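## Task

Take the tube that sits on the shelved bench by the window and seat it fully down in one of the holes of the tube rack on the shelved bench by the door. The task fails if the tube ever touches the floor, or if the tube falls over or is left tilted.

## Robot and tools

ROBOT. TidyBot++ is a single-arm mobile robot. Its base is 0.54 m long, 0.50 m wide and 0.38 m tall and rolls on four powered casters. On top sits one seven-joint arm ending in a two-finger gripper. The shoulder is 0.12 m ahead of the base centre and 0.68 m up. Link lengths: upper arm 0.42 m, forearm 0.31 m, wrist to hand point 0.31 m. The arm begins folded with the hand aimed down, sticking out up to 0.08 m ahead of the base. Cameras: base_camera (fixed on the base) and wrist_camera (looks along the hand).

FRAMES. All positions are metres. Base frame: origin on the floor below the base centre, x ahead, y to the left, z upward. hand_pose and hand_target use it; they give the point halfway between the finger pads, plus a quaternion whose z axis runs out along the fingers and whose y axis is the opening direction. base_odometry is in the frame the base had when the scene began; heading in rad, left positive, -3.142 to 3.142. It only counts wheel rotation, so slip looks like travel.

move. One call carries at most one action, made of any of base, joints, target and optional speeds; motions in it begin together.
- base: an object of relative offsets from where the base currently is, along its own axes: translate_m (metres, forward +, -2 to 2), strafe_m (metres, left +, -2 to 2), rotate_rad (radians, counter-clockwise from above +, -6.3 to 6.3).
- joints: an object of absolute targets by name. joint_1_rad (any angle; + is clockwise from above, opposite to heading), joint_2_rad shoulder -2.249 to 2.249 (0 = upper arm vertical, + leans forward), joint_3_rad any angle, joint_4_rad elbow -2.579 to 2.579 (negative bends forward when joint_3_rad is 3.14), joint_5_rad any angle, joint_6_rad wrist -2.099 to 2.099 (negative tips the hand forward), joint_7_rad any angle (hand spin; at 1.57 with the hand down the fingers open left/right), gripper_pos 0 (open, ~85 mm gap) to 1 (closed, squeezes 100-150 N per finger). Gap is roughly 85 x (1 - gripper_pos) mm. Unbounded joints go the short way, so turn in steps under half a revolution.
- target: one flat list of seven numbers, an absolute hand pose in the base frame: [x, y, z, qw, qx, qy, qz], metres then unit quaternion. With target, joints may only contain gripper_pos.
- speeds: per-action top speed caps, keys translate_m and strafe_m (0.05 to 0.5 m/s; for a combined move give it under just one key) and rotate_rad (0.1 to 1.57 rad/s).
- cameras: list of base_camera, wrist_camera or all; [] for none. blocking: true (default) returns when everything rests; false returns in about 0.5 s while motion continues.
A move with no action just reports state and images. Unknown keys make a call invalid; out-of-range numbers get it refused, and a refusal or an unrequested stop cancels the rest of that reply's move, wait and finished_scene calls.

wait: seconds 0 to 10, plus cameras; reports state, returns early once motions settle. stop: brakes all running motions; braked parts say stopped and may keep pressing. zoom_image: camera plus region [x0, y0, x1, y1] in pixels, origin top-left, at most 504 x 504; base_camera images are 644x364, wrist_camera 644x476. finished_scene: scene = the current scene's number; ends it irreversibly, and the result usually states success and gives the next task.

RESULT LINES. move reads done or the worst status word. base_status, joint_status, hand_status: done, moving, off_target (resting short, perhaps still pushing), stopped, not_followed, contact_stop, time_out, torque_fault, limit_stop_at_motor_heat. hand_status done means within 10 mm and 2 degrees. "joint command not followed" with a cause means a self-collision check held the arm; "pose unreachable" means a target was withheld. on_its_own lists unrequested robot behaviour. motor_effort gives percent of max torque per motor, peak in brackets. base_tilt gives forward/right lean in degrees. Motor temperatures appear per joint; MOTOR HOT starts at 60 °C, and 75 °C brings an over-temperature stop of 30-60 s. "ARM HIT" flags a hard arm-on-base or arm-on-arm hit.

PRACTICE. Targets usually land a few cm off; fix by adding (wanted minus hand_pose) to the last target's x, y, z. To keep the hand still, resend hand_target, not hand_pose. Held loads make the arm sag; never command a loaded joint to its current reading. A hand aimed straight down reaches about 0.94 m high at most, only near the base. Closed fingertips reach ~20 mm beyond the hand point. Low, forward-pointing poses close to the base can end far off or drive the arm into the base, which nothing guards against. When a held tube lands on a surface, hand_pose stops descending while commands keep going lower; watch motor_effort and images.

AVOID. The arm does not dodge obstacles and keeps pushing when blocked, so approach furniture slowly. Don't drive or rotate while the arm is caught at height: the robot can tip. Swinging an outstretched arm sideways, or reaching far from the folded pose over close furniture, can also tip it. Hard hits can trip a torque sensor (limits 104.5 N m joints 1-4, 51.3 N m joints 5-7), freezing the arm for 10 s. Don't drop the tube, release it while moving, slam it, squeeze it hard while it still rests on something, or swing it fast. Keep it off the floor and leave it upright and fully inserted.

Each tool is called after ">>>" as a command line: name --argument value for each argument, lists and objects as JSON in quotes; but a table of rows of numbers goes row by row, as --pt "numbers of a row", without its own name.

## Session

>>> move --joints '{"joint_6_rad":-2.0}'

Scene clock: 1.40 s.
Motor temperatures (°C): [40 41 44 43 49 47 53]
move: not_followed
base_odometry: x=+0.000 y=+0.000 heading=+0.000
base_tilt: forward=+0.0 right=+0.2
base_status: not commanded
joint_positions: joint_1_rad=+0.050 joint_2_rad=-0.317 joint_3_rad=+3.183 joint_4_rad=-2.528 joint_5_rad=+0.035 joint_6_rad=-1.031 joint_7_rad=+1.551 gripper_pos=+0.000
joint_status: joint_6_rad not_followed (moved -0.207 of -1.175)
motor_effort: joint_1_rad=+0(0) joint_2_rad=-1(3) joint_3_rad=+0(1) joint_4_rad=+11(15) joint_5_rad=+0(2) joint_6_rad=+1(5) joint_7_rad=+0(1)
hand_pose: x=+0.2082 y=-0.0147 z=+0.5842 quat_wxyz=(+0.006, +0.998, -0.045, -0.051) (m; base frame)
hand_target: x=+0.1997 y=-0.0141 z=+0.5857 quat_wxyz=(+0.006, +0.997, -0.045, -0.065) (m; base frame)
hand_status: not commanded
pictures: base_camera, wrist_camera
joint command not followed: on one or more control steps a check withheld the commanded joint targets, and the robot was not sent them on those steps. On the call's last step the targets were still withheld.
cause: the commanded joint targets, or the way to them, would bring two parts of the arm too close to each other (the joints from joint_2_rad to joint_7_rad lie between them).
camera_calibration:
wrist_camera: T_world_to_cam=[[-0.160345, -0.982191, 0.097934, -0.039349], [-0.972365, 0.174236, 0.1554, 0.16266], [-0.169696, -0.07031, -0.982985, 0.745924], [0, 0, 0, 1]] pos_world=[0.278436, -0.0145435, 0.711809]

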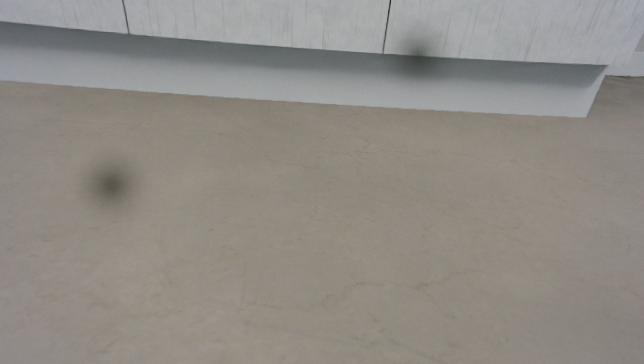

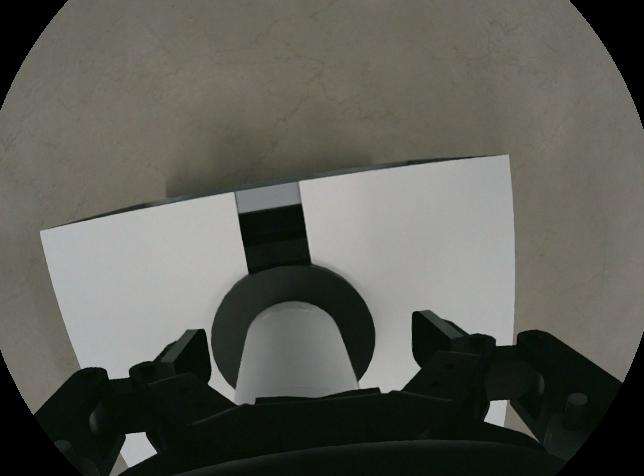

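>>> move --joints '{"joint_1_rad":0,"joint_2_rad":-0.6,"joint_3_rad":3.14,"joint_4_rad":-1.9,"joint_5_rad":0,"joint_6_rad":-0.5,"joint_7_rad":1.57}'

>>> move --base '{"rotate_rad":1.3}'

>>> move --base '{"rotate_rad":1.3}'

>>> move --base '{"rotate_rad":1.3}'

>>> move --base '{"rotate_rad":1.3}'

Scene clock: 4.27 s.
Motor temperatures (°C): [40 41 44 43 49 47 53]
move: done
base_odometry: x=+0.000 y=+0.000 heading=+0.000
base_tilt: forward=+0.0 right=+0.3
base_status: not commanded
joint_positions: joint_1_rad=+0.021 joint_2_rad=-0.587 joint_3_rad=+3.164 joint_4_rad=-1.923 joint_5_rad=+0.034 joint_6_rad=-0.582 joint_7_rad=+1.551 gripper_pos=+0.000
joint_status: all done
motor_effort: joint_1_rad=+0(1) joint_2_rad=-1(4) joint_3_rad=+0(1) joint_4_rad=+18(20) joint_5_rad=+0(2) joint_6_rad=+10(10) joint_7_rad=+0(1)
hand_pose: x=+0.4840 y=-0.0231 z=+0.9993 quat_wxyz=(+0.017, +0.818, -0.022, +0.574) (m; base frame)
hand_target: x=+0.4875 y=+0.0022 z=+1.0424 quat_wxyz=(+0.000, +0.783, +0.000, +0.622) (m; base frame)
hand_status: not commanded
pictures: base_camera, wrist_camera
held back during your reply time, on 20 control steps: two parts of the arm were too close to each other, or the arm's last command would have brought them too close.
led back after a hold: the arm was led back toward your command in small steps, so it may still be short of it.
joint command not followed: on one or more control steps a check withheld the commanded joint targets, and the robot was not sent them on those steps.
cause: the commanded joint targets, or the way to them, would bring two parts of the arm too close to each other (the joints from joint_2_rad to joint_7_rad lie between them).
camera_calibration:
wrist_camera: T_world_to_cam=[[-0.150776, -0.987366, -0.0487331, 0.0977904], [-0.387244, 0.104348, -0.916053, 1.15367], [0.909565, -0.119247, -0.398085, 0.0921351], [0, 0, 0, 1]] pos_world=[0.377694, -0.0128411, 1.09827]

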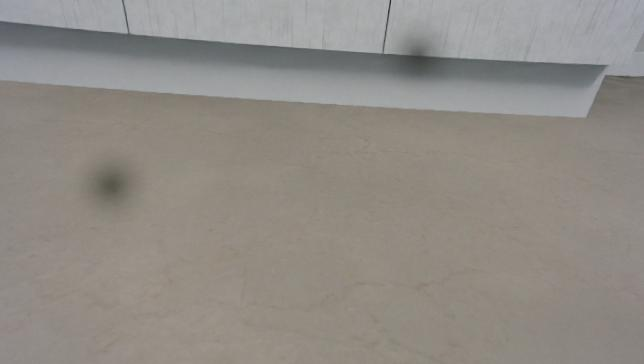

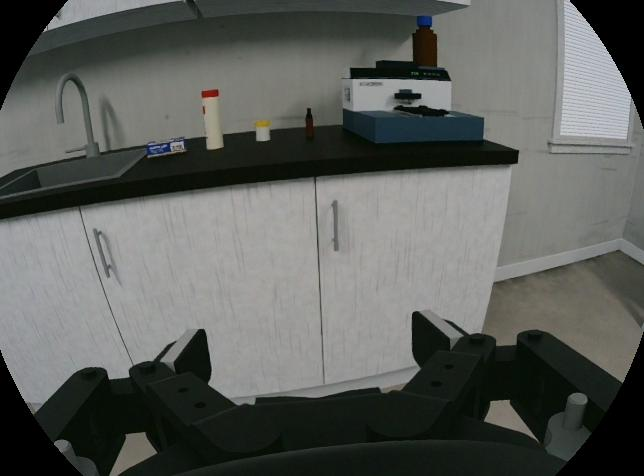

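Scene clock: 6.40 s.
Motor temperatures (°C): [40 41 44 43 49 47 53]
move: done
base_odometry: x=+0.000 y=+0.000 heading=+1.300
base_tilt: forward=+0.0 right=+0.2
base_status: done
joint_positions: joint_1_rad=+0.016 joint_2_rad=-0.587 joint_3_rad=+3.156 joint_4_rad=-1.923 joint_5_rad=+0.032 joint_6_rad=-0.582 joint_7_rad=+1.551 gripper_pos=+0.000
joint_status: not commanded
motor_effort: joint_1_rad=+0(1) joint_2_rad=-1(2) joint_3_rad=+1(2) joint_4_rad=+18(19) joint_5_rad=+0(2) joint_6_rad=+10(11) joint_7_rad=+0(1)
hand_pose: x=+0.4842 y=-0.0167 z=+0.9993 quat_wxyz=(+0.014, +0.819, -0.016, +0.574) (m; base frame)
hand_target: x=+0.4875 y=+0.0022 z=+1.0424 quat_wxyz=(+0.000, +0.783, +0.000, +0.622) (m; base frame)
hand_status: not commanded
pictures: base_camera, wrist_camera
camera_calibration:
wrist_camera: T_world_to_cam=[[-0.137979, -0.989372, -0.0458852, 0.0950293], [-0.388566, 0.0966878, -0.916334, 1.15388], [0.911031, -0.108606, -0.397777, 0.091866], [0, 0, 0, 1]] pos_world=[0.377778, -0.00756969, 1.09824]

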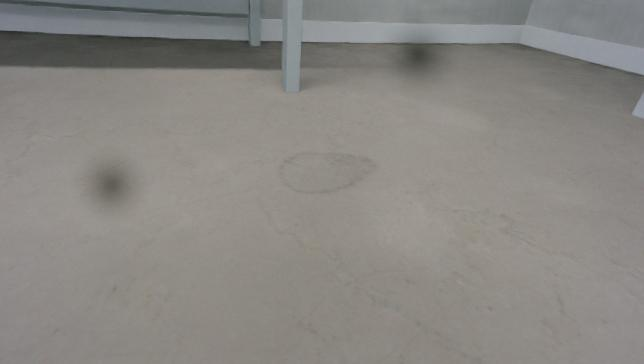

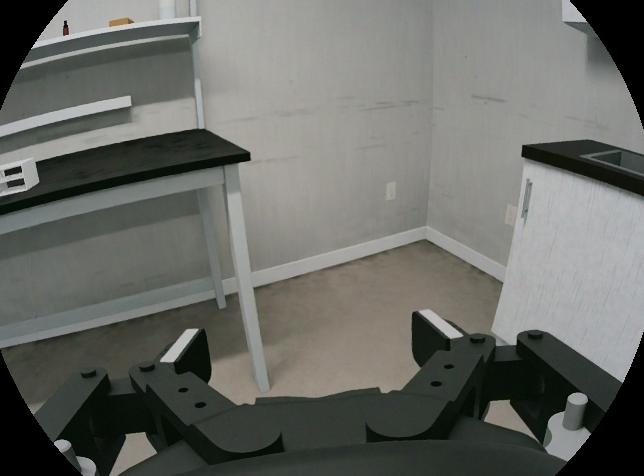

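Scene clock: 8.53 s.
Motor temperatures (°C): [40 41 44 43 49 47 53]
move: done
base_odometry: x=+0.000 y=+0.000 heading=+2.599
base_tilt: forward=+0.0 right=+0.2
base_status: done
joint_positions: joint_1_rad=+0.014 joint_2_rad=-0.587 joint_3_rad=+3.152 joint_4_rad=-1.923 joint_5_rad=+0.032 joint_6_rad=-0.582 joint_7_rad=+1.551 gripper_pos=+0.000
joint_status: not commanded
motor_effort: joint_1_rad=+0(1) joint_2_rad=-1(2) joint_3_rad=+0(2) joint_4_rad=+18(19) joint_5_rad=+2(2) joint_6_rad=+10(11) joint_7_rad=+0(1)
hand_pose: x=+0.4843 y=-0.0144 z=+0.9993 quat_wxyz=(+0.013, +0.819, -0.013, +0.574) (m; base frame)
hand_target: x=+0.4875 y=+0.0022 z=+1.0424 quat_wxyz=(+0.000, +0.783, +0.000, +0.622) (m; base frame)
hand_status: not commanded
pictures: base_camera, wrist_camera
camera_calibration:
wrist_camera: T_world_to_cam=[[-0.13334, -0.990046, -0.0450566, 0.094266], [-0.389015, 0.0940986, -0.916413, 1.15393], [0.911531, -0.104667, -0.397689, 0.0917972], [0, 0, 0, 1]] pos_world=[0.377789, -0.00564718, 1.09823]

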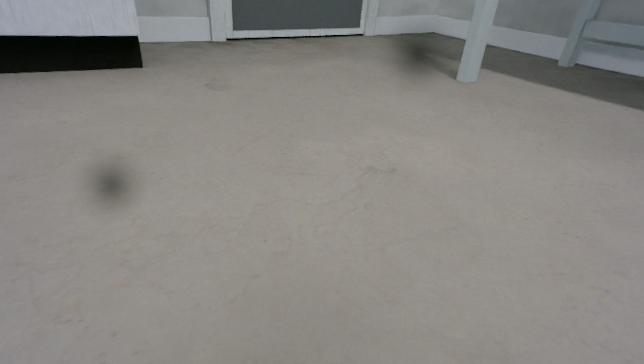

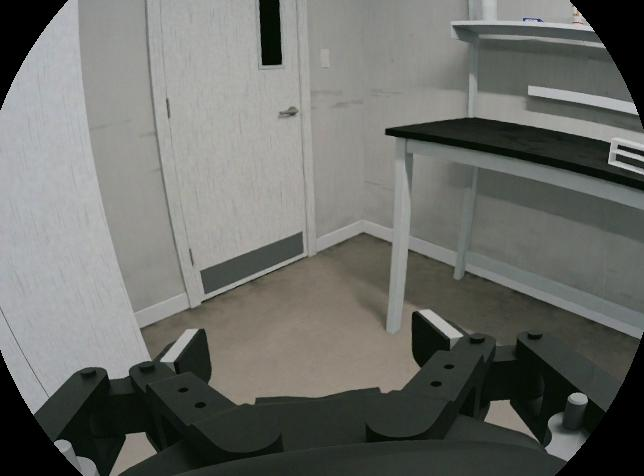

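Scene clock: 10.67 s.
Motor temperatures (°C): [40 41 44 43 49 47 53]
move: done
base_odometry: x=+0.000 y=+0.000 heading=-2.384
base_tilt: forward=+0.0 right=+0.2
base_status: done
joint_positions: joint_1_rad=+0.013 joint_2_rad=-0.587 joint_3_rad=+3.151 joint_4_rad=-1.923 joint_5_rad=+0.031 joint_6_rad=-0.582 joint_7_rad=+1.551 gripper_pos=+0.000
joint_status: not commanded
motor_effort: joint_1_rad=+0(1) joint_2_rad=-1(2) joint_3_rad=+0(2) joint_4_rad=+18(19) joint_5_rad=+0(2) joint_6_rad=+10(11) joint_7_rad=+0(1)
hand_pose: x=+0.4843 y=-0.0130 z=+0.9993 quat_wxyz=(+0.012, +0.819, -0.012, +0.574) (m; base frame)
hand_target: x=+0.4875 y=+0.0022 z=+1.0424 quat_wxyz=(+0.000, +0.783, +0.000, +0.622) (m; base frame)
hand_status: not commanded
pictures: base_camera, wrist_camera
camera_calibration:
wrist_camera: T_world_to_cam=[[-0.130699, -0.990415, -0.0446761, 0.0939285], [-0.389263, 0.0927082, -0.916449, 1.15395], [0.911807, -0.102388, -0.397649, 0.0917683], [0, 0, 0, 1]] pos_world=[0.37779, -0.00455609, 1.09822]

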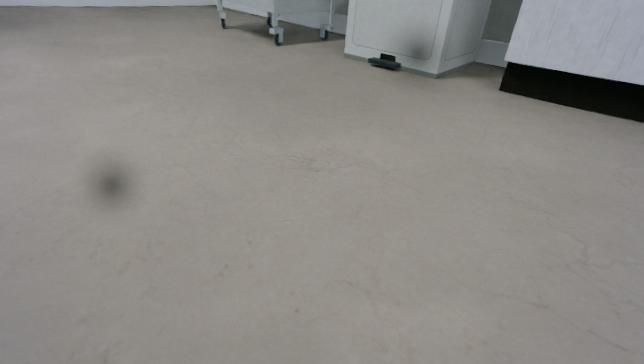

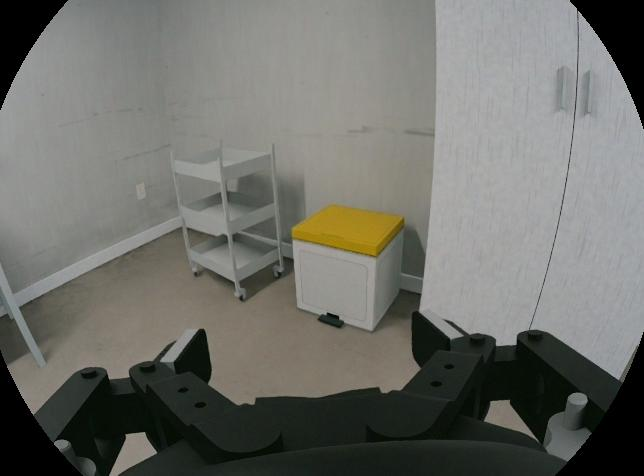

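Scene clock: 12.80 s.
Motor temperatures (°C): [40 41 44 43 49 47 53]
move: done
base_odometry: x=+0.000 y=+0.000 heading=-1.085
base_tilt: forward=+0.0 right=+0.3
base_status: done
joint_positions: joint_1_rad=+0.012 joint_2_rad=-0.587 joint_3_rad=+3.150 joint_4_rad=-1.923 joint_5_rad=+0.031 joint_6_rad=-0.582 joint_7_rad=+1.551 gripper_pos=+0.000
joint_status: not commanded
motor_effort: joint_1_rad=+0(1) joint_2_rad=-1(2) joint_3_rad=+1(2) joint_4_rad=+18(19) joint_5_rad=+0(2) joint_6_rad=+10(11) joint_7_rad=+0(1)
hand_pose: x=+0.4843 y=-0.0122 z=+0.9993 quat_wxyz=(+0.012, +0.819, -0.011, +0.574) (m; base frame)
hand_target: x=+0.4875 y=+0.0022 z=+1.0424 quat_wxyz=(+0.000, +0.783, +0.000, +0.622) (m; base frame)
hand_status: not commanded
pictures: base_camera, wrist_camera
camera_calibration:
wrist_camera: T_world_to_cam=[[-0.12901, -0.990645, -0.0444742, 0.0937554], [-0.38942, 0.0918575, -0.916468, 1.15395], [0.911981, -0.100914, -0.397628, 0.0917542], [0, 0, 0, 1]] pos_world=[0.377789, -0.00386152, 1.09821]

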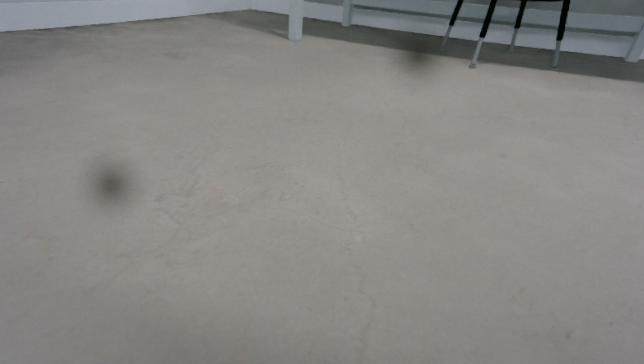

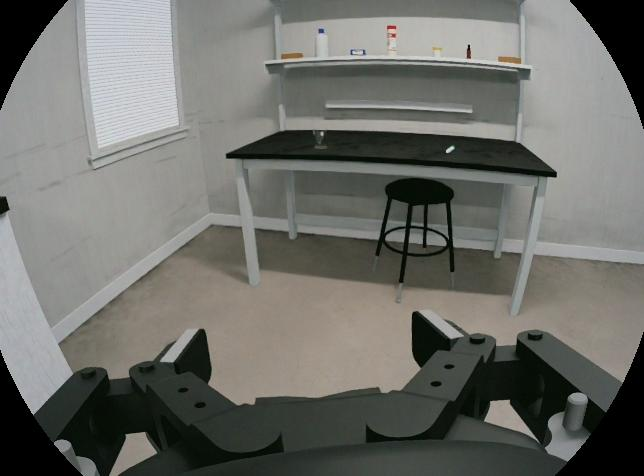

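>>> zoom_image --camera "wrist_camera" --region '[380, 110, 540, 210]'

Scaled by 3.150.

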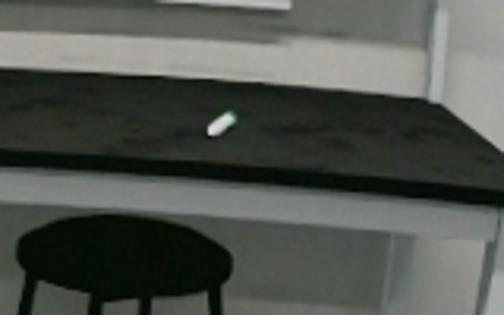

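>>> move --base '{"translate_m":1.03,"strafe_m":-0.97,"rotate_rad":-0.434}'

>>> zoom_image --camera "wrist_camera" --region '[200, 50, 452, 302]'

Scene clock: 19.47 s.
Motor temperatures (°C): [40 41 44 43 49 47 53]
move: done
base_odometry: x=-0.377 y=-1.364 heading=-1.519
base_tilt: forward=+0.0 right=+0.2
base_status: done
joint_positions: joint_1_rad=+0.012 joint_2_rad=-0.594 joint_3_rad=+3.145 joint_4_rad=-1.923 joint_5_rad=+0.030 joint_6_rad=-0.582 joint_7_rad=+1.551 gripper_pos=+0.000
joint_status: not commanded
motor_effort: joint_1_rad=+0(1) joint_2_rad=-1(3) joint_3_rad=+1(3) joint_4_rad=+18(19) joint_5_rad=+1(2) joint_6_rad=+10(11) joint_7_rad=-1(1)
hand_pose: x=+0.4821 y=-0.0098 z=+1.0018 quat_wxyz=(+0.012, +0.817, -0.009, +0.577) (m; base frame)
hand_target: x=+0.4875 y=+0.0022 z=+1.0424 quat_wxyz=(+0.000, +0.783, +0.000, +0.622) (m; base frame)
hand_status: not commanded
pictures: base_camera, wrist_camera
camera_calibration:
wrist_camera: T_world_to_cam=[[-0.124646, -0.991251, -0.0434196, 0.0927757], [-0.383412, 0.0884818, -0.919329, 1.15513], [0.915128, -0.0979429, -0.391086, 0.0869454], [0, 0, 0, 1]] pos_world=[0.374888, -0.00172809, 1.09997]

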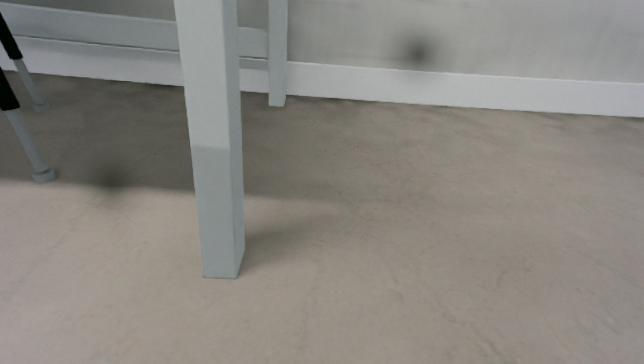

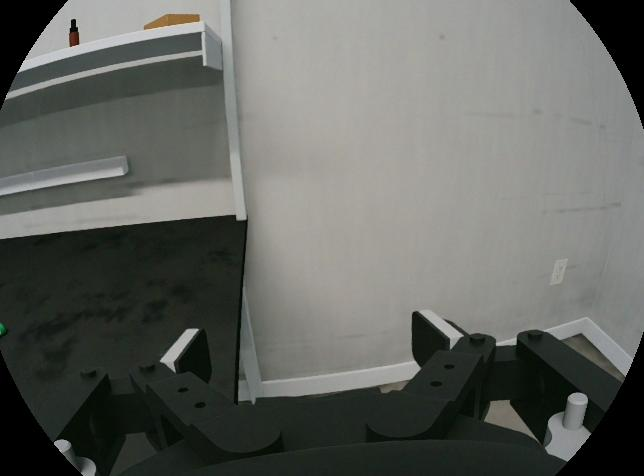

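Scaled by 2.000.

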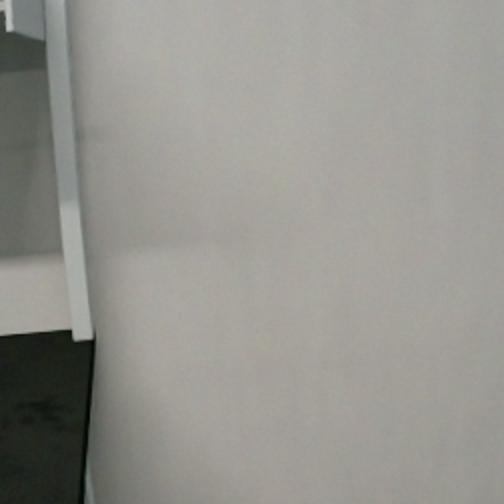

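>>> move --joints '{"joint_1_rad":-0.6}' --cameras '["wrist_camera"]'

>>> zoom_image --camera "wrist_camera" --region '[180, 230, 340, 350]'

Scene clock: 21.77 s.
Motor temperatures (°C): [40 41 44 43 49 47 53]
move: done
base_odometry: x=-0.377 y=-1.364 heading=-1.519
base_tilt: forward=+0.0 right=+0.3
base_status: not commanded
joint_positions: joint_1_rad=-0.579 joint_2_rad=-0.594 joint_3_rad=+3.145 joint_4_rad=-1.923 joint_5_rad=+0.030 joint_6_rad=-0.582 joint_7_rad=+1.551 gripper_pos=+0.000
joint_status: all done
motor_effort: joint_1_rad=+0(1) joint_2_rad=+0(1) joint_3_rad=+0(1) joint_4_rad=+18(19) joint_5_rad=+0(2) joint_6_rad=+10(11) joint_7_rad=+0(1)
hand_pose: x=+0.4260 y=+0.1942 z=+1.0018 quat_wxyz=(-0.157, +0.784, +0.229, +0.555) (m; base frame)
hand_target: x=+0.4219 y=+0.2098 z=+1.0424 quat_wxyz=(-0.184, +0.748, +0.232, +0.594) (m; base frame)
hand_status: not commanded
pictures: wrist_camera
camera_calibration:
wrist_camera: T_world_to_cam=[[0.448783, -0.892585, -0.0434196, 0.0245377], [-0.367685, -0.140148, -0.919329, 1.15326], [0.814495, 0.428544, -0.391086, 0.0989208], [0, 0, 0, 1]] pos_world=[0.332453, 0.141136, 1.09997]

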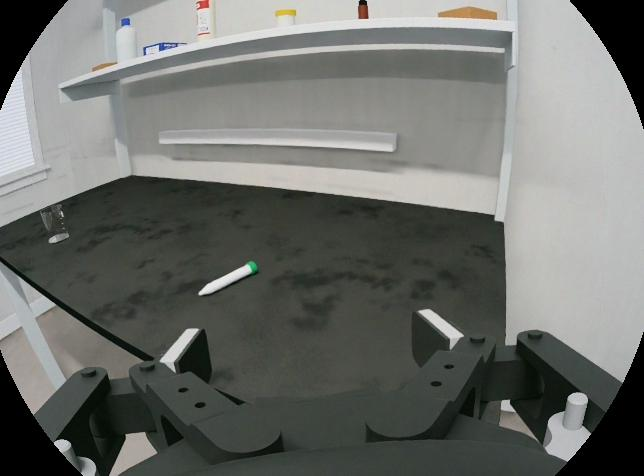

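Scaled by 3.150.

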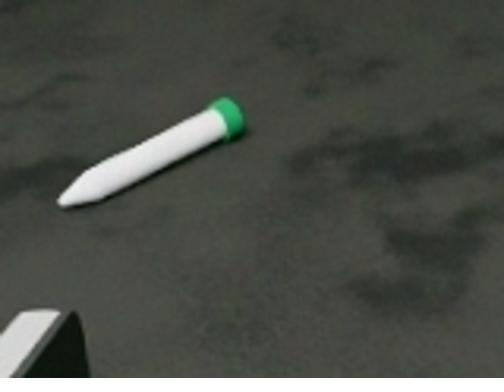

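>>> move --base '{"rotate_rad":0.6}' --joints '{"joint_1_rad":0,"joint_6_rad":-0.75}'

Scene clock: 25.20 s.
Motor temperatures (°C): [40 41 44 43 49 47 53]
move: done
base_odometry: x=-0.377 y=-1.364 heading=-0.920
base_tilt: forward=+0.0 right=+0.3
base_status: done
joint_positions: joint_1_rad=-0.021 joint_2_rad=-0.594 joint_3_rad=+3.145 joint_4_rad=-1.923 joint_5_rad=+0.030 joint_6_rad=-0.669 joint_7_rad=+1.551 gripper_pos=+0.000
joint_status: all done
motor_effort: joint_1_rad=+0(1) joint_2_rad=+0(1) joint_3_rad=+1(2) joint_4_rad=+18(19) joint_5_rad=+1(2) joint_6_rad=+10(11) joint_7_rad=+0(1)
hand_pose: x=+0.4721 y=+0.0014 z=+0.9767 quat_wxyz=(+0.003, +0.841, +0.003, +0.541) (m; base frame)
hand_target: x=+0.4605 y=+0.0021 z=+0.9696 quat_wxyz=(+0.000, +0.855, +0.000, +0.519) (m; base frame)
hand_status: not commanded
pictures: base_camera, wrist_camera
camera_calibration:
wrist_camera: T_world_to_cam=[[-0.0978862, -0.994601, -0.0344653, 0.0801047], [-0.464373, 0.0762779, -0.882349, 1.12933], [0.880214, -0.070365, -0.469332, 0.180257], [0, 0, 0, 1]] pos_world=[0.373609, 0.00621272, 1.08383]

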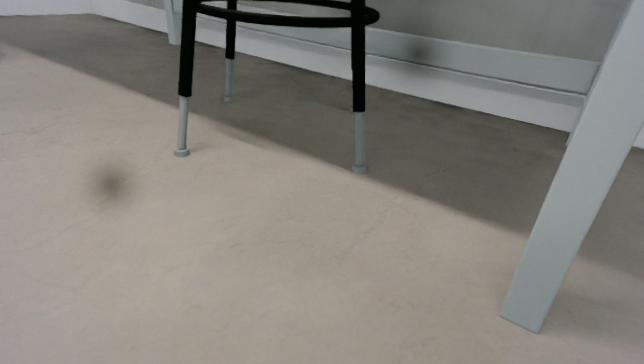

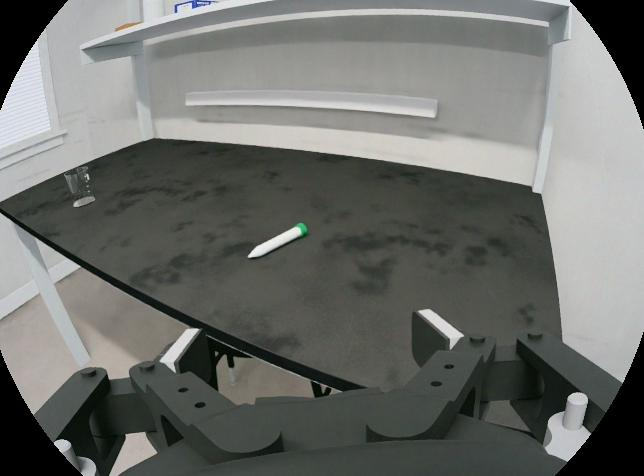

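>>> move --base '{"rotate_rad":-0.65}' --joints '{"joint_2_rad":-0.6,"joint_4_rad":-2.0,"joint_6_rad":-1.0}' --cameras '[]'

>>> move --base '{"translate_m":0.18,"strafe_m":0.67}'

Scene clock: 29.43 s.
Motor temperatures (°C): [40 41 44 43 49 47 53]
move: done
base_odometry: x=-0.377 y=-1.364 heading=-1.569
base_tilt: forward=+0.0 right=+0.3
base_status: done
joint_positions: joint_1_rad=-0.017 joint_2_rad=-0.594 joint_3_rad=+3.145 joint_4_rad=-1.976 joint_5_rad=+0.030 joint_6_rad=-0.922 joint_7_rad=+1.551 gripper_pos=+0.000
joint_status: all done
motor_effort: joint_1_rad=+0(1) joint_2_rad=+0(1) joint_3_rad=+0(3) joint_4_rad=+17(20) joint_5_rad=+1(2) joint_6_rad=+9(11) joint_7_rad=+0(1)
hand_pose: x=+0.4238 y=-0.0019 z=+0.8814 quat_wxyz=(+0.006, +0.913, +0.001, +0.407) (m; base frame)
hand_target: x=+0.4015 y=+0.0019 z=+0.8529 quat_wxyz=(+0.000, +0.932, +0.000, +0.362) (m; base frame)
hand_status: not commanded
pictures: none
No camera images: "cameras" was empty.

Scene clock: 32.13 s.
Motor temperatures (°C): [40 41 44 43 49 47 53]
move: done
base_odometry: x=+0.294 y=-1.543 heading=-1.570
base_tilt: forward=+0.0 right=+0.2
base_status: done
joint_positions: joint_1_rad=-0.017 joint_2_rad=-0.594 joint_3_rad=+3.145 joint_4_rad=-1.976 joint_5_rad=+0.029 joint_6_rad=-0.923 joint_7_rad=+1.551 gripper_pos=+0.000
joint_status: not commanded
motor_effort: joint_1_rad=+0(0) joint_2_rad=+0(2) joint_3_rad=+0(2) joint_4_rad=+18(18) joint_5_rad=+1(2) joint_6_rad=+8(9) joint_7_rad=+0(1)
hand_pose: x=+0.4236 y=-0.0018 z=+0.8812 quat_wxyz=(+0.006, +0.914, +0.001, +0.406) (m; base frame)
hand_target: x=+0.4015 y=+0.0019 z=+0.8529 quat_wxyz=(+0.000, +0.932, +0.000, +0.362) (m; base frame)
hand_status: not commanded
pictures: base_camera, wrist_camera
camera_calibration:
wrist_camera: T_world_to_cam=[[-0.11279, -0.993618, 0.00113534, 0.0438344], [-0.707821, 0.0795458, -0.701899, 0.966917], [0.697329, -0.0799708, -0.712276, 0.469438], [0, 0, 0, 1]] pos_world=[0.361995, 0.0041818, 1.013]

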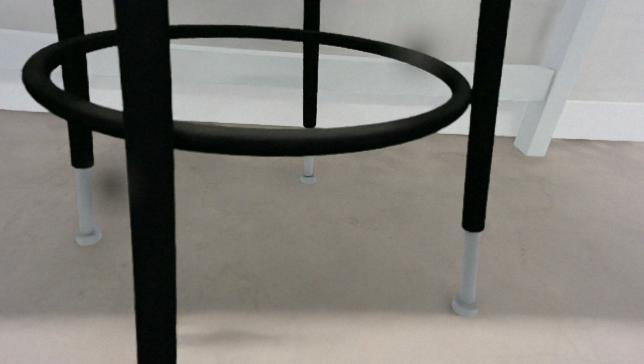

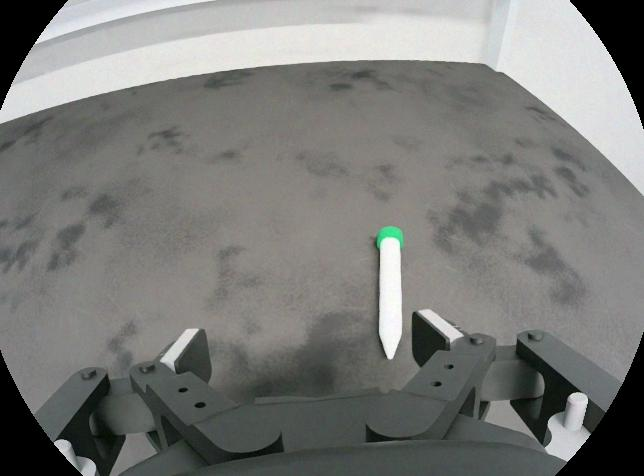

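>>> move --target '[0.54, -0.08, 0.9, 0, 0.9932, -0.1162, 0]'

Scene clock: 35.53 s.
Motor temperatures (°C): [40 41 44 43 49 47 53]
move: off_target
base_odometry: x=+0.294 y=-1.543 heading=-1.570
base_tilt: forward=+0.0 right=+0.2
base_status: not commanded
joint_positions: joint_1_rad=+0.114 joint_2_rad=+0.298 joint_3_rad=+3.223 joint_4_rad=-0.823 joint_5_rad=-0.002 joint_6_rad=-1.938 joint_7_rad=+1.551 gripper_pos=+0.000
joint_status: not commanded
motor_effort: joint_1_rad=+0(0) joint_2_rad=-23(24) joint_3_rad=+0(1) joint_4_rad=+13(18) joint_5_rad=+0(2) joint_6_rad=+3(9) joint_7_rad=-1(1)
hand_pose: x=+0.5456 y=-0.0752 z=+0.9104 quat_wxyz=(+0.014, +0.994, -0.104, +0.041) (m; base frame)
hand_target: x=+0.5400 y=-0.0800 z=+0.9000 quat_wxyz=(+0.000, +0.993, -0.116, +0.000) (m; base frame)
hand_status: off_target (0.013 m and 5.1 deg from the pose sent, 0.141 m and 49.7 deg at the start)
pictures: base_camera, wrist_camera
camera_calibration:
wrist_camera: T_world_to_cam=[[-0.2921, -0.952464, 0.0865408, 0.00786293], [-0.956386, 0.290733, -0.0282829, 0.617793], [0.00177817, -0.0910279, -0.995847, 1.03616], [0, 0, 0, 1]] pos_world=[0.591303, -0.0778038, 1.04865]

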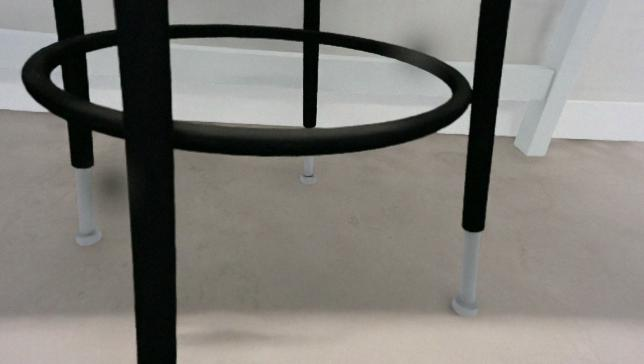

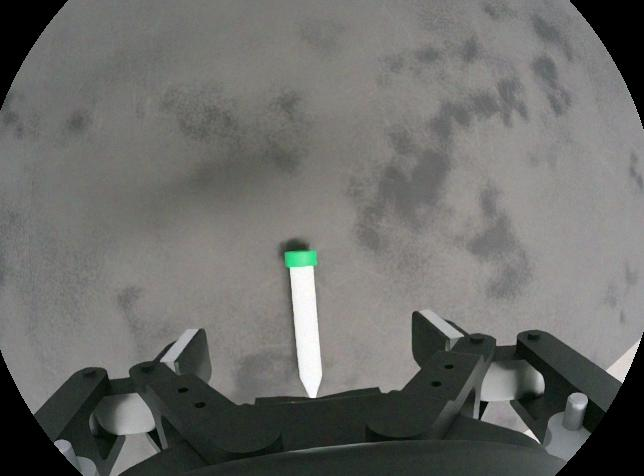

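>>> move --target '[0.538, -0.083, 0.815, -0.012, 0.9925, -0.116, -0.037]'

Scene clock: 37.93 s.
Motor temperatures (°C): [40 41 44 43 49 47 53]
move: off_target
base_odometry: x=+0.294 y=-1.543 heading=-1.570
base_tilt: forward=+0.0 right=+0.3
base_status: not commanded
joint_positions: joint_1_rad=+0.124 joint_2_rad=+0.298 joint_3_rad=+3.223 joint_4_rad=-1.051 joint_5_rad=-0.012 joint_6_rad=-1.867 joint_7_rad=+1.551 gripper_pos=+0.000
joint_status: not commanded
motor_effort: joint_1_rad=+0(0) joint_2_rad=-23(24) joint_3_rad=+0(1) joint_4_rad=+14(15) joint_5_rad=+1(2) joint_6_rad=+1(3) joint_7_rad=+0(1)
hand_pose: x=+0.5203 y=-0.0728 z=+0.8424 quat_wxyz=(+0.003, +0.993, -0.109, -0.038) (m; base frame)
hand_target: x=+0.5380 y=-0.0830 z=+0.8150 quat_wxyz=(-0.012, +0.992, -0.116, -0.037) (m; base frame)
hand_status: off_target (0.034 m and 1.9 deg from the pose sent, 0.096 m and 9.5 deg at the start)
pictures: base_camera, wrist_camera
camera_calibration:
wrist_camera: T_world_to_cam=[[-0.288146, -0.953112, 0.0924657, 0.00157066], [-0.945633, 0.298429, 0.1293, 0.453227], [-0.150832, -0.0501813, -0.987285, 1.04386], [0, 0, 0, 1]] pos_world=[0.586487, -0.0813769, 0.971839]

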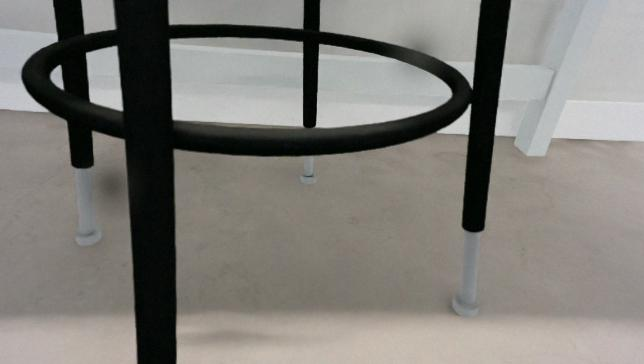

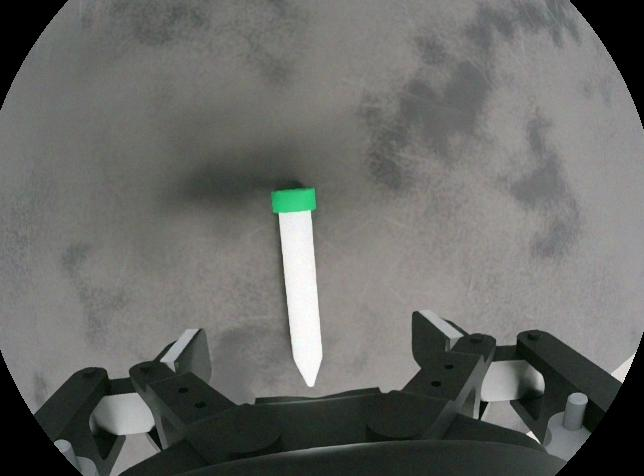

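>>> move --joints '{"joint_4_rad":-1.188,"joint_6_rad":-1.661}' --cameras '["wrist_camera"]'

Scene clock: 39.53 s.
Motor temperatures (°C): [40 41 44 43 49 47 53]
move: done
base_odometry: x=+0.294 y=-1.543 heading=-1.570
base_tilt: forward=+0.0 right=+0.2
base_status: not commanded
joint_positions: joint_1_rad=+0.124 joint_2_rad=+0.298 joint_3_rad=+3.223 joint_4_rad=-1.155 joint_5_rad=-0.013 joint_6_rad=-1.737 joint_7_rad=+1.551 gripper_pos=+0.000
joint_status: all done
motor_effort: joint_1_rad=+0(0) joint_2_rad=-23(25) joint_3_rad=+1(1) joint_4_rad=+14(16) joint_5_rad=+0(1) joint_6_rad=+1(3) joint_7_rad=+0(1)
hand_pose: x=+0.5339 y=-0.0761 z=+0.8099 quat_wxyz=(+0.003, +0.994, -0.110, -0.024) (m; base frame)
hand_target: x=+0.5511 y=-0.0871 z=+0.7825 quat_wxyz=(-0.010, +0.993, -0.119, -0.020) (m; base frame)
hand_status: not commanded
pictures: wrist_camera
camera_calibration:
wrist_camera: T_world_to_cam=[[-0.291467, -0.952422, 0.089098, 0.00990726], [-0.948478, 0.299839, 0.102401, 0.494696], [-0.124244, -0.0546611, -0.990745, 1.00189], [0, 0, 0, 1]] pos_world=[0.596574, -0.0841291, 0.941076]

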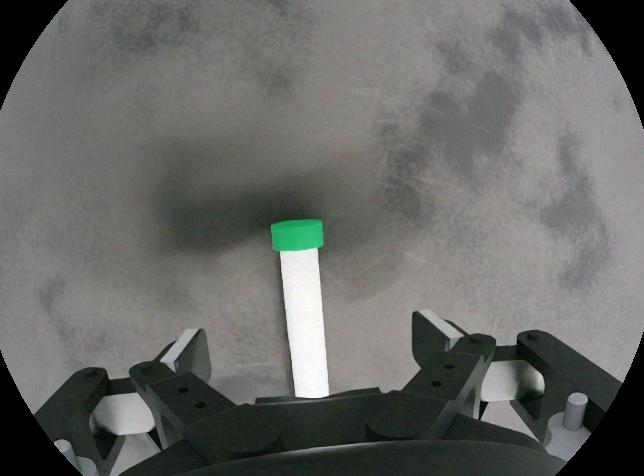

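>>> move --joints '{"joint_4_rad":-1.31,"joint_6_rad":-1.49}' --cameras '["wrist_camera"]'

Scene clock: 40.90 s.
Motor temperatures (°C): [40 41 44 43 49 47 53]
move: done
base_odometry: x=+0.294 y=-1.543 heading=-1.570
base_tilt: forward=+0.0 right=+0.2
base_status: not commanded
joint_positions: joint_1_rad=+0.125 joint_2_rad=+0.298 joint_3_rad=+3.223 joint_4_rad=-1.273 joint_5_rad=-0.015 joint_6_rad=-1.573 joint_7_rad=+1.551 gripper_pos=+0.000
joint_status: all done
motor_effort: joint_1_rad=+0(1) joint_2_rad=-18(25) joint_3_rad=+0(1) joint_4_rad=+12(16) joint_5_rad=+0(2) joint_6_rad=+3(4) joint_7_rad=+0(1)
hand_pose: x=+0.5496 y=-0.0800 z=+0.7726 quat_wxyz=(+0.004, +0.994, -0.111, -0.001) (m; base frame)
hand_target: x=+0.5651 y=-0.0920 z=+0.7439 quat_wxyz=(-0.007, +0.992, -0.122, +0.004) (m; base frame)
hand_status: not commanded
pictures: wrist_camera
camera_calibration:
wrist_camera: T_world_to_cam=[[-0.297886, -0.95108, 0.0819141, 0.0232523], [-0.951271, 0.302914, 0.0576755, 0.550946], [-0.0796669, -0.0607418, -0.994969, 0.944938], [0, 0, 0, 1]] pos_world=[0.606306, -0.0873768, 0.906504]

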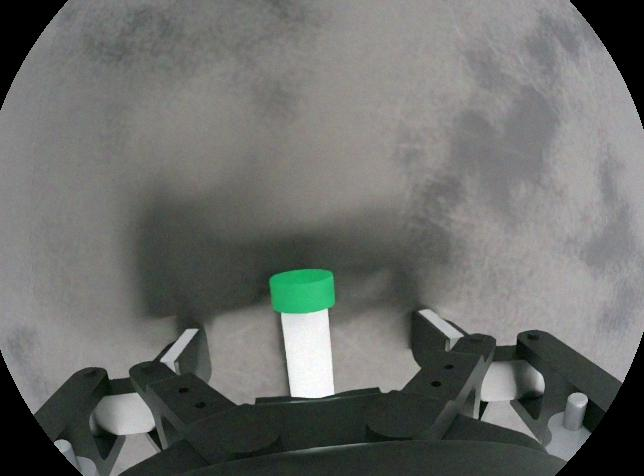

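>>> move --joints '{"gripper_pos":0.8}' --cameras '["wrist_camera"]'

Scene clock: 42.30 s.
Motor temperatures (°C): [40 41 44 43 49 47 53]
move: done
base_odometry: x=+0.294 y=-1.543 heading=-1.570
base_tilt: forward=+0.0 right=+0.2
base_status: not commanded
joint_positions: joint_1_rad=+0.130 joint_2_rad=+0.271 joint_3_rad=+3.230 joint_4_rad=-1.273 joint_5_rad=-0.031 joint_6_rad=-1.564 joint_7_rad=+1.551 gripper_pos=+0.799
joint_status: all done
motor_effort: joint_1_rad=+0(2) joint_2_rad=-9(18) joint_3_rad=-1(2) joint_4_rad=+5(11) joint_5_rad=+0(5) joint_6_rad=+2(3) joint_7_rad=+0(1)
hand_pose: x=+0.5500 y=-0.0804 z=+0.7848 quat_wxyz=(-0.002, +0.993, -0.117, +0.018) (m; base frame)
hand_target: x=+0.5651 y=-0.0920 z=+0.7439 quat_wxyz=(-0.007, +0.992, -0.122, +0.004) (m; base frame)
hand_status: not commanded
pictures: wrist_camera
camera_calibration:
wrist_camera: T_world_to_cam=[[-0.311739, -0.948128, 0.0622303, 0.0453165], [-0.949272, 0.31362, 0.0229292, 0.577717], [-0.0412565, -0.0519255, -0.997798, 0.938901], [0, 0, 0, 1]] pos_world=[0.601273, -0.089465, 0.920767]

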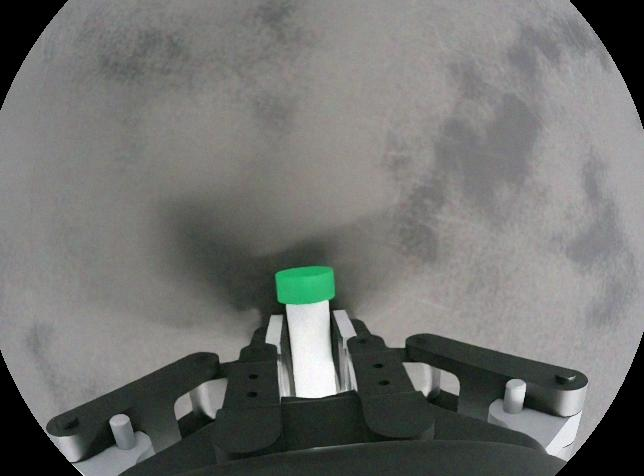

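>>> move --joints '{"joint_4_rad":-1.26,"gripper_pos":0.85}' --cameras '[]'

>>> move --joints '{"gripper_pos":0.92}' --cameras '["wrist_camera"]'

Scene clock: 43.47 s.
Motor temperatures (°C): [40 41 44 43 49 47 53]
move: done
base_odometry: x=+0.294 y=-1.543 heading=-1.570
base_tilt: forward=+0.0 right=+0.2
base_status: not commanded
joint_positions: joint_1_rad=+0.130 joint_2_rad=+0.271 joint_3_rad=+3.230 joint_4_rad=-1.270 joint_5_rad=-0.031 joint_6_rad=-1.564 joint_7_rad=+1.551 gripper_pos=+0.836
joint_status: all done
motor_effort: joint_1_rad=+0(1) joint_2_rad=-16(16) joint_3_rad=+0(1) joint_4_rad=+11(11) joint_5_rad=+0(1) joint_6_rad=+5(6) joint_7_rad=-1(1)
hand_pose: x=+0.5508 y=-0.0805 z=+0.7854 quat_wxyz=(-0.002, +0.993, -0.117, +0.019) (m; base frame)
hand_target: x=+0.5811 y=-0.0954 z=+0.7601 quat_wxyz=(-0.004, +0.992, -0.121, +0.029) (m; base frame)
hand_status: not commanded
pictures: none
No camera images: "cameras" was empty.

Scene clock: 43.93 s.
Motor temperatures (°C): [40 41 44 43 49 47 53]
move: off_target
base_odometry: x=+0.294 y=-1.543 heading=-1.570
base_tilt: forward=+0.0 right=+0.2
base_status: not commanded
joint_positions: joint_1_rad=+0.130 joint_2_rad=+0.271 joint_3_rad=+3.230 joint_4_rad=-1.269 joint_5_rad=-0.031 joint_6_rad=-1.564 joint_7_rad=+1.551 gripper_pos=+0.853
joint_status: gripper_pos off_target (ended at +0.853, target +0.920)
motor_effort: joint_1_rad=+0(0) joint_2_rad=-16(16) joint_3_rad=+1(1) joint_4_rad=+11(11) joint_5_rad=+0(1) joint_6_rad=+5(5) joint_7_rad=+0(0)
hand_pose: x=+0.5510 y=-0.0805 z=+0.7856 quat_wxyz=(-0.002, +0.993, -0.117, +0.019) (m; base frame)
hand_target: x=+0.5811 y=-0.0954 z=+0.7601 quat_wxyz=(-0.004, +0.992, -0.121, +0.029) (m; base frame)
hand_status: not commanded
pictures: wrist_camera
camera_calibration:
wrist_camera: T_world_to_cam=[[-0.311836, -0.948112, 0.0619869, 0.0456464], [-0.949354, 0.313562, 0.0201456, 0.580962], [-0.0385371, -0.0525654, -0.997874, 0.938274], [0, 0, 0, 1]] pos_world=[0.601931, -0.089569, 0.921745]

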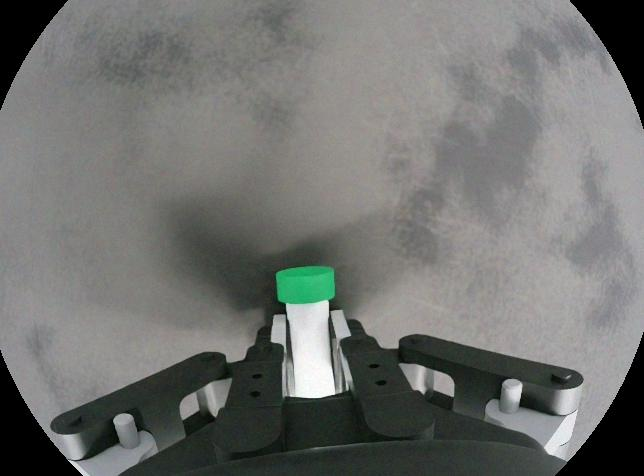

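>>> move --joints '{"joint_2_rad":0.2,"joint_4_rad":-1.05}' --cameras '["wrist_camera"]'

Scene clock: 45.57 s.
Motor temperatures (°C): [40 41 44 43 49 47 53]
move: done
base_odometry: x=+0.294 y=-1.543 heading=-1.570
base_tilt: forward=+0.0 right=+0.2
base_status: not commanded
joint_positions: joint_1_rad=+0.130 joint_2_rad=+0.211 joint_3_rad=+3.230 joint_4_rad=-1.085 joint_5_rad=-0.031 joint_6_rad=-1.557 joint_7_rad=+1.551 gripper_pos=+0.853
joint_status: all done
motor_effort: joint_1_rad=+0(0) joint_2_rad=-22(26) joint_3_rad=+1(1) joint_4_rad=+15(17) joint_5_rad=+0(2) joint_6_rad=+4(5) joint_7_rad=+0(1)
hand_pose: x=+0.5911 y=-0.0887 z=+0.8806 quat_wxyz=(+0.008, +0.983, -0.113, +0.145) (m; base frame)
hand_target: x=+0.6132 y=-0.1034 z=+0.9071 quat_wxyz=(+0.011, +0.973, -0.114, +0.200) (m; base frame)
hand_status: not commanded
pictures: wrist_camera
camera_calibration:
wrist_camera: T_world_to_cam=[[-0.319673, -0.947053, 0.0299826, 0.0774401], [-0.924528, 0.304827, -0.228753, 0.823409], [0.207501, -0.100846, -0.973023, 0.86258], [0, 0, 0, 1]] pos_world=[0.607034, -0.0906703, 1.02534]

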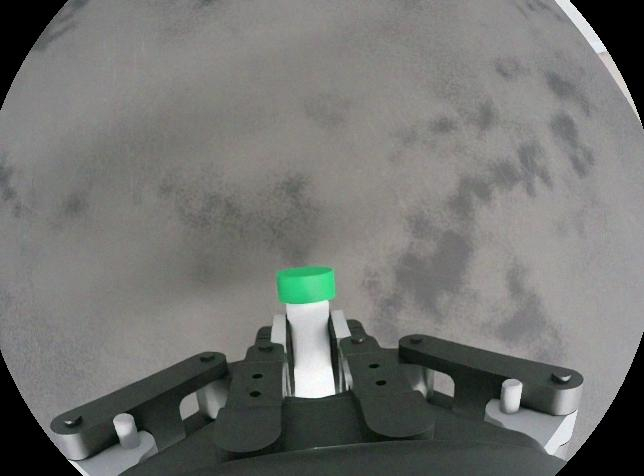

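>>> move --joints '{"gripper_pos":0.96,"joint_2_rad":0.0,"joint_4_rad":-1.5,"joint_6_rad":-1.2}' --cameras '["wrist_camera"]'

>>> move --base '{"translate_m":-0.45}' --joints '{"joint_1_rad":0,"joint_2_rad":-0.5,"joint_4_rad":-1.9,"joint_6_rad":-0.6}' --cameras '["wrist_camera"]'

>>> move --base '{"rotate_rad":3.14}' --speeds '{"rotate_rad":1.0}' --cameras '["wrist_camera"]'

Scene clock: 49.03 s.
Motor temperatures (°C): [40 41 44 43 49 47 53]
move: off_target
base_odometry: x=+0.294 y=-1.543 heading=-1.570
base_tilt: forward=+0.0 right=+0.3
base_status: not commanded
joint_positions: joint_1_rad=+0.130 joint_2_rad=+0.027 joint_3_rad=+3.230 joint_4_rad=-1.462 joint_5_rad=-0.031 joint_6_rad=-1.283 joint_7_rad=+1.551 gripper_pos=+0.853
joint_status: gripper_pos off_target (ended at +0.853, target +0.960); the others done
motor_effort: joint_1_rad=+0(0) joint_2_rad=-17(23) joint_3_rad=+0(1) joint_4_rad=+16(17) joint_5_rad=+1(1) joint_6_rad=+5(6) joint_7_rad=-1(1)
hand_pose: x=+0.5489 y=-0.0840 z=+0.8380 quat_wxyz=(+0.004, +0.976, -0.118, +0.184) (m; base frame)
hand_target: x=+0.5567 y=-0.0959 z=+0.8437 quat_wxyz=(+0.003, +0.968, -0.124, +0.220) (m; base frame)
hand_status: not commanded
pictures: wrist_camera
camera_calibration:
wrist_camera: T_world_to_cam=[[-0.329982, -0.94398, 0.0036039, 0.0976475], [-0.900153, 0.313507, -0.302388, 0.822244], [0.284319, -0.103027, -0.953178, 0.771324], [0, 0, 0, 1]] pos_world=[0.553065, -0.0861349, 0.983494]

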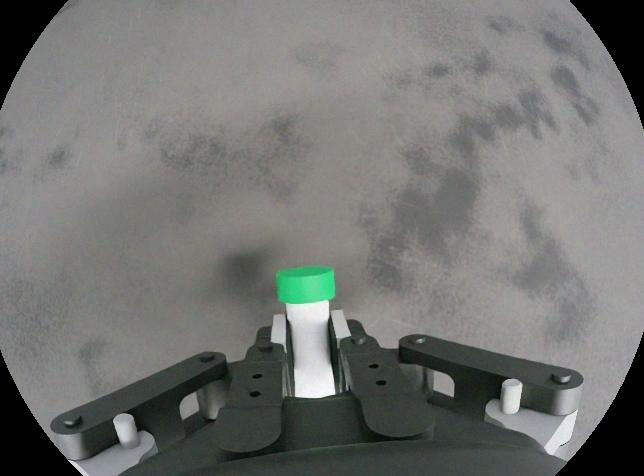

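Scene clock: 51.30 s.
Motor temperatures (°C): [40 41 44 43 49 47 53]
move: done
base_odometry: x=+0.293 y=-1.093 heading=-1.570
base_tilt: forward=+0.0 right=+0.3
base_status: done
joint_positions: joint_1_rad=+0.022 joint_2_rad=-0.499 joint_3_rad=+3.230 joint_4_rad=-1.859 joint_5_rad=-0.031 joint_6_rad=-0.694 joint_7_rad=+1.551 gripper_pos=+0.853
joint_status: all done
motor_effort: joint_1_rad=+0(1) joint_2_rad=-3(21) joint_3_rad=+0(1) joint_4_rad=+18(19) joint_5_rad=+1(2) joint_6_rad=+10(11) joint_7_rad=+0(1)
hand_pose: x=+0.4997 y=-0.0428 z=+0.9724 quat_wxyz=(-0.012, +0.853, -0.067, +0.517) (m; base frame)
hand_target: x=+0.5097 y=-0.0409 z=+0.9750 quat_wxyz=(-0.018, +0.839, -0.060, +0.540) (m; base frame)
hand_status: not commanded
pictures: wrist_camera
camera_calibration:
wrist_camera: T_world_to_cam=[[-0.203028, -0.970946, -0.126663, 0.181976], [-0.494832, 0.213363, -0.842388, 1.12395], [0.844938, -0.108351, -0.523774, 0.219771], [0, 0, 0, 1]] pos_world=[0.407421, -0.0393088, 1.08496]

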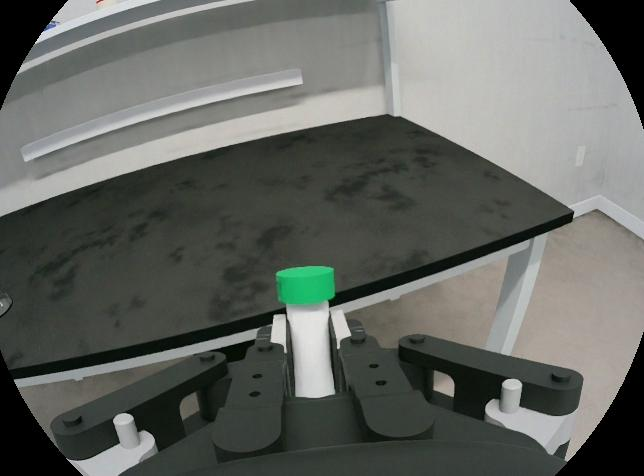

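Scene clock: 55.37 s.
Motor temperatures (°C): [40 41 44 43 49 47 53]
move: done
base_odometry: x=+0.293 y=-1.093 heading=+1.570
base_tilt: forward=+0.0 right=+0.3
base_status: done
joint_positions: joint_1_rad=+0.016 joint_2_rad=-0.499 joint_3_rad=+3.232 joint_4_rad=-1.860 joint_5_rad=-0.031 joint_6_rad=-0.691 joint_7_rad=+1.551 gripper_pos=+0.853
joint_status: not commanded
motor_effort: joint_1_rad=+0(1) joint_2_rad=-3(4) joint_3_rad=+0(2) joint_4_rad=+18(19) joint_5_rad=-1(1) joint_6_rad=+10(11) joint_7_rad=+0(1)
hand_pose: x=+0.5003 y=-0.0416 z=+0.9728 quat_wxyz=(-0.014, +0.853, -0.066, +0.518) (m; base frame)
hand_target: x=+0.5097 y=-0.0409 z=+0.9750 quat_wxyz=(-0.018, +0.839, -0.060, +0.540) (m; base frame)
hand_status: not commanded
pictures: wrist_camera
camera_calibration:
wrist_camera: T_world_to_cam=[[-0.198965, -0.97163, -0.127863, 0.182409], [-0.49366, 0.212078, -0.8434, 1.12469], [0.846589, -0.104686, -0.521851, 0.217109], [0, 0, 0, 1]] pos_world=[0.407706, -0.0385597, 1.08519]

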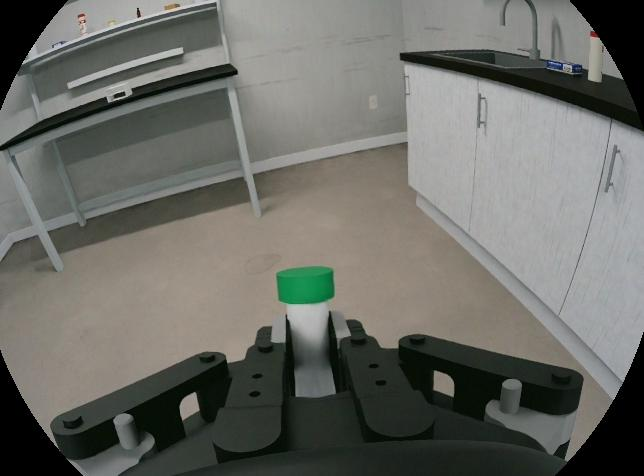

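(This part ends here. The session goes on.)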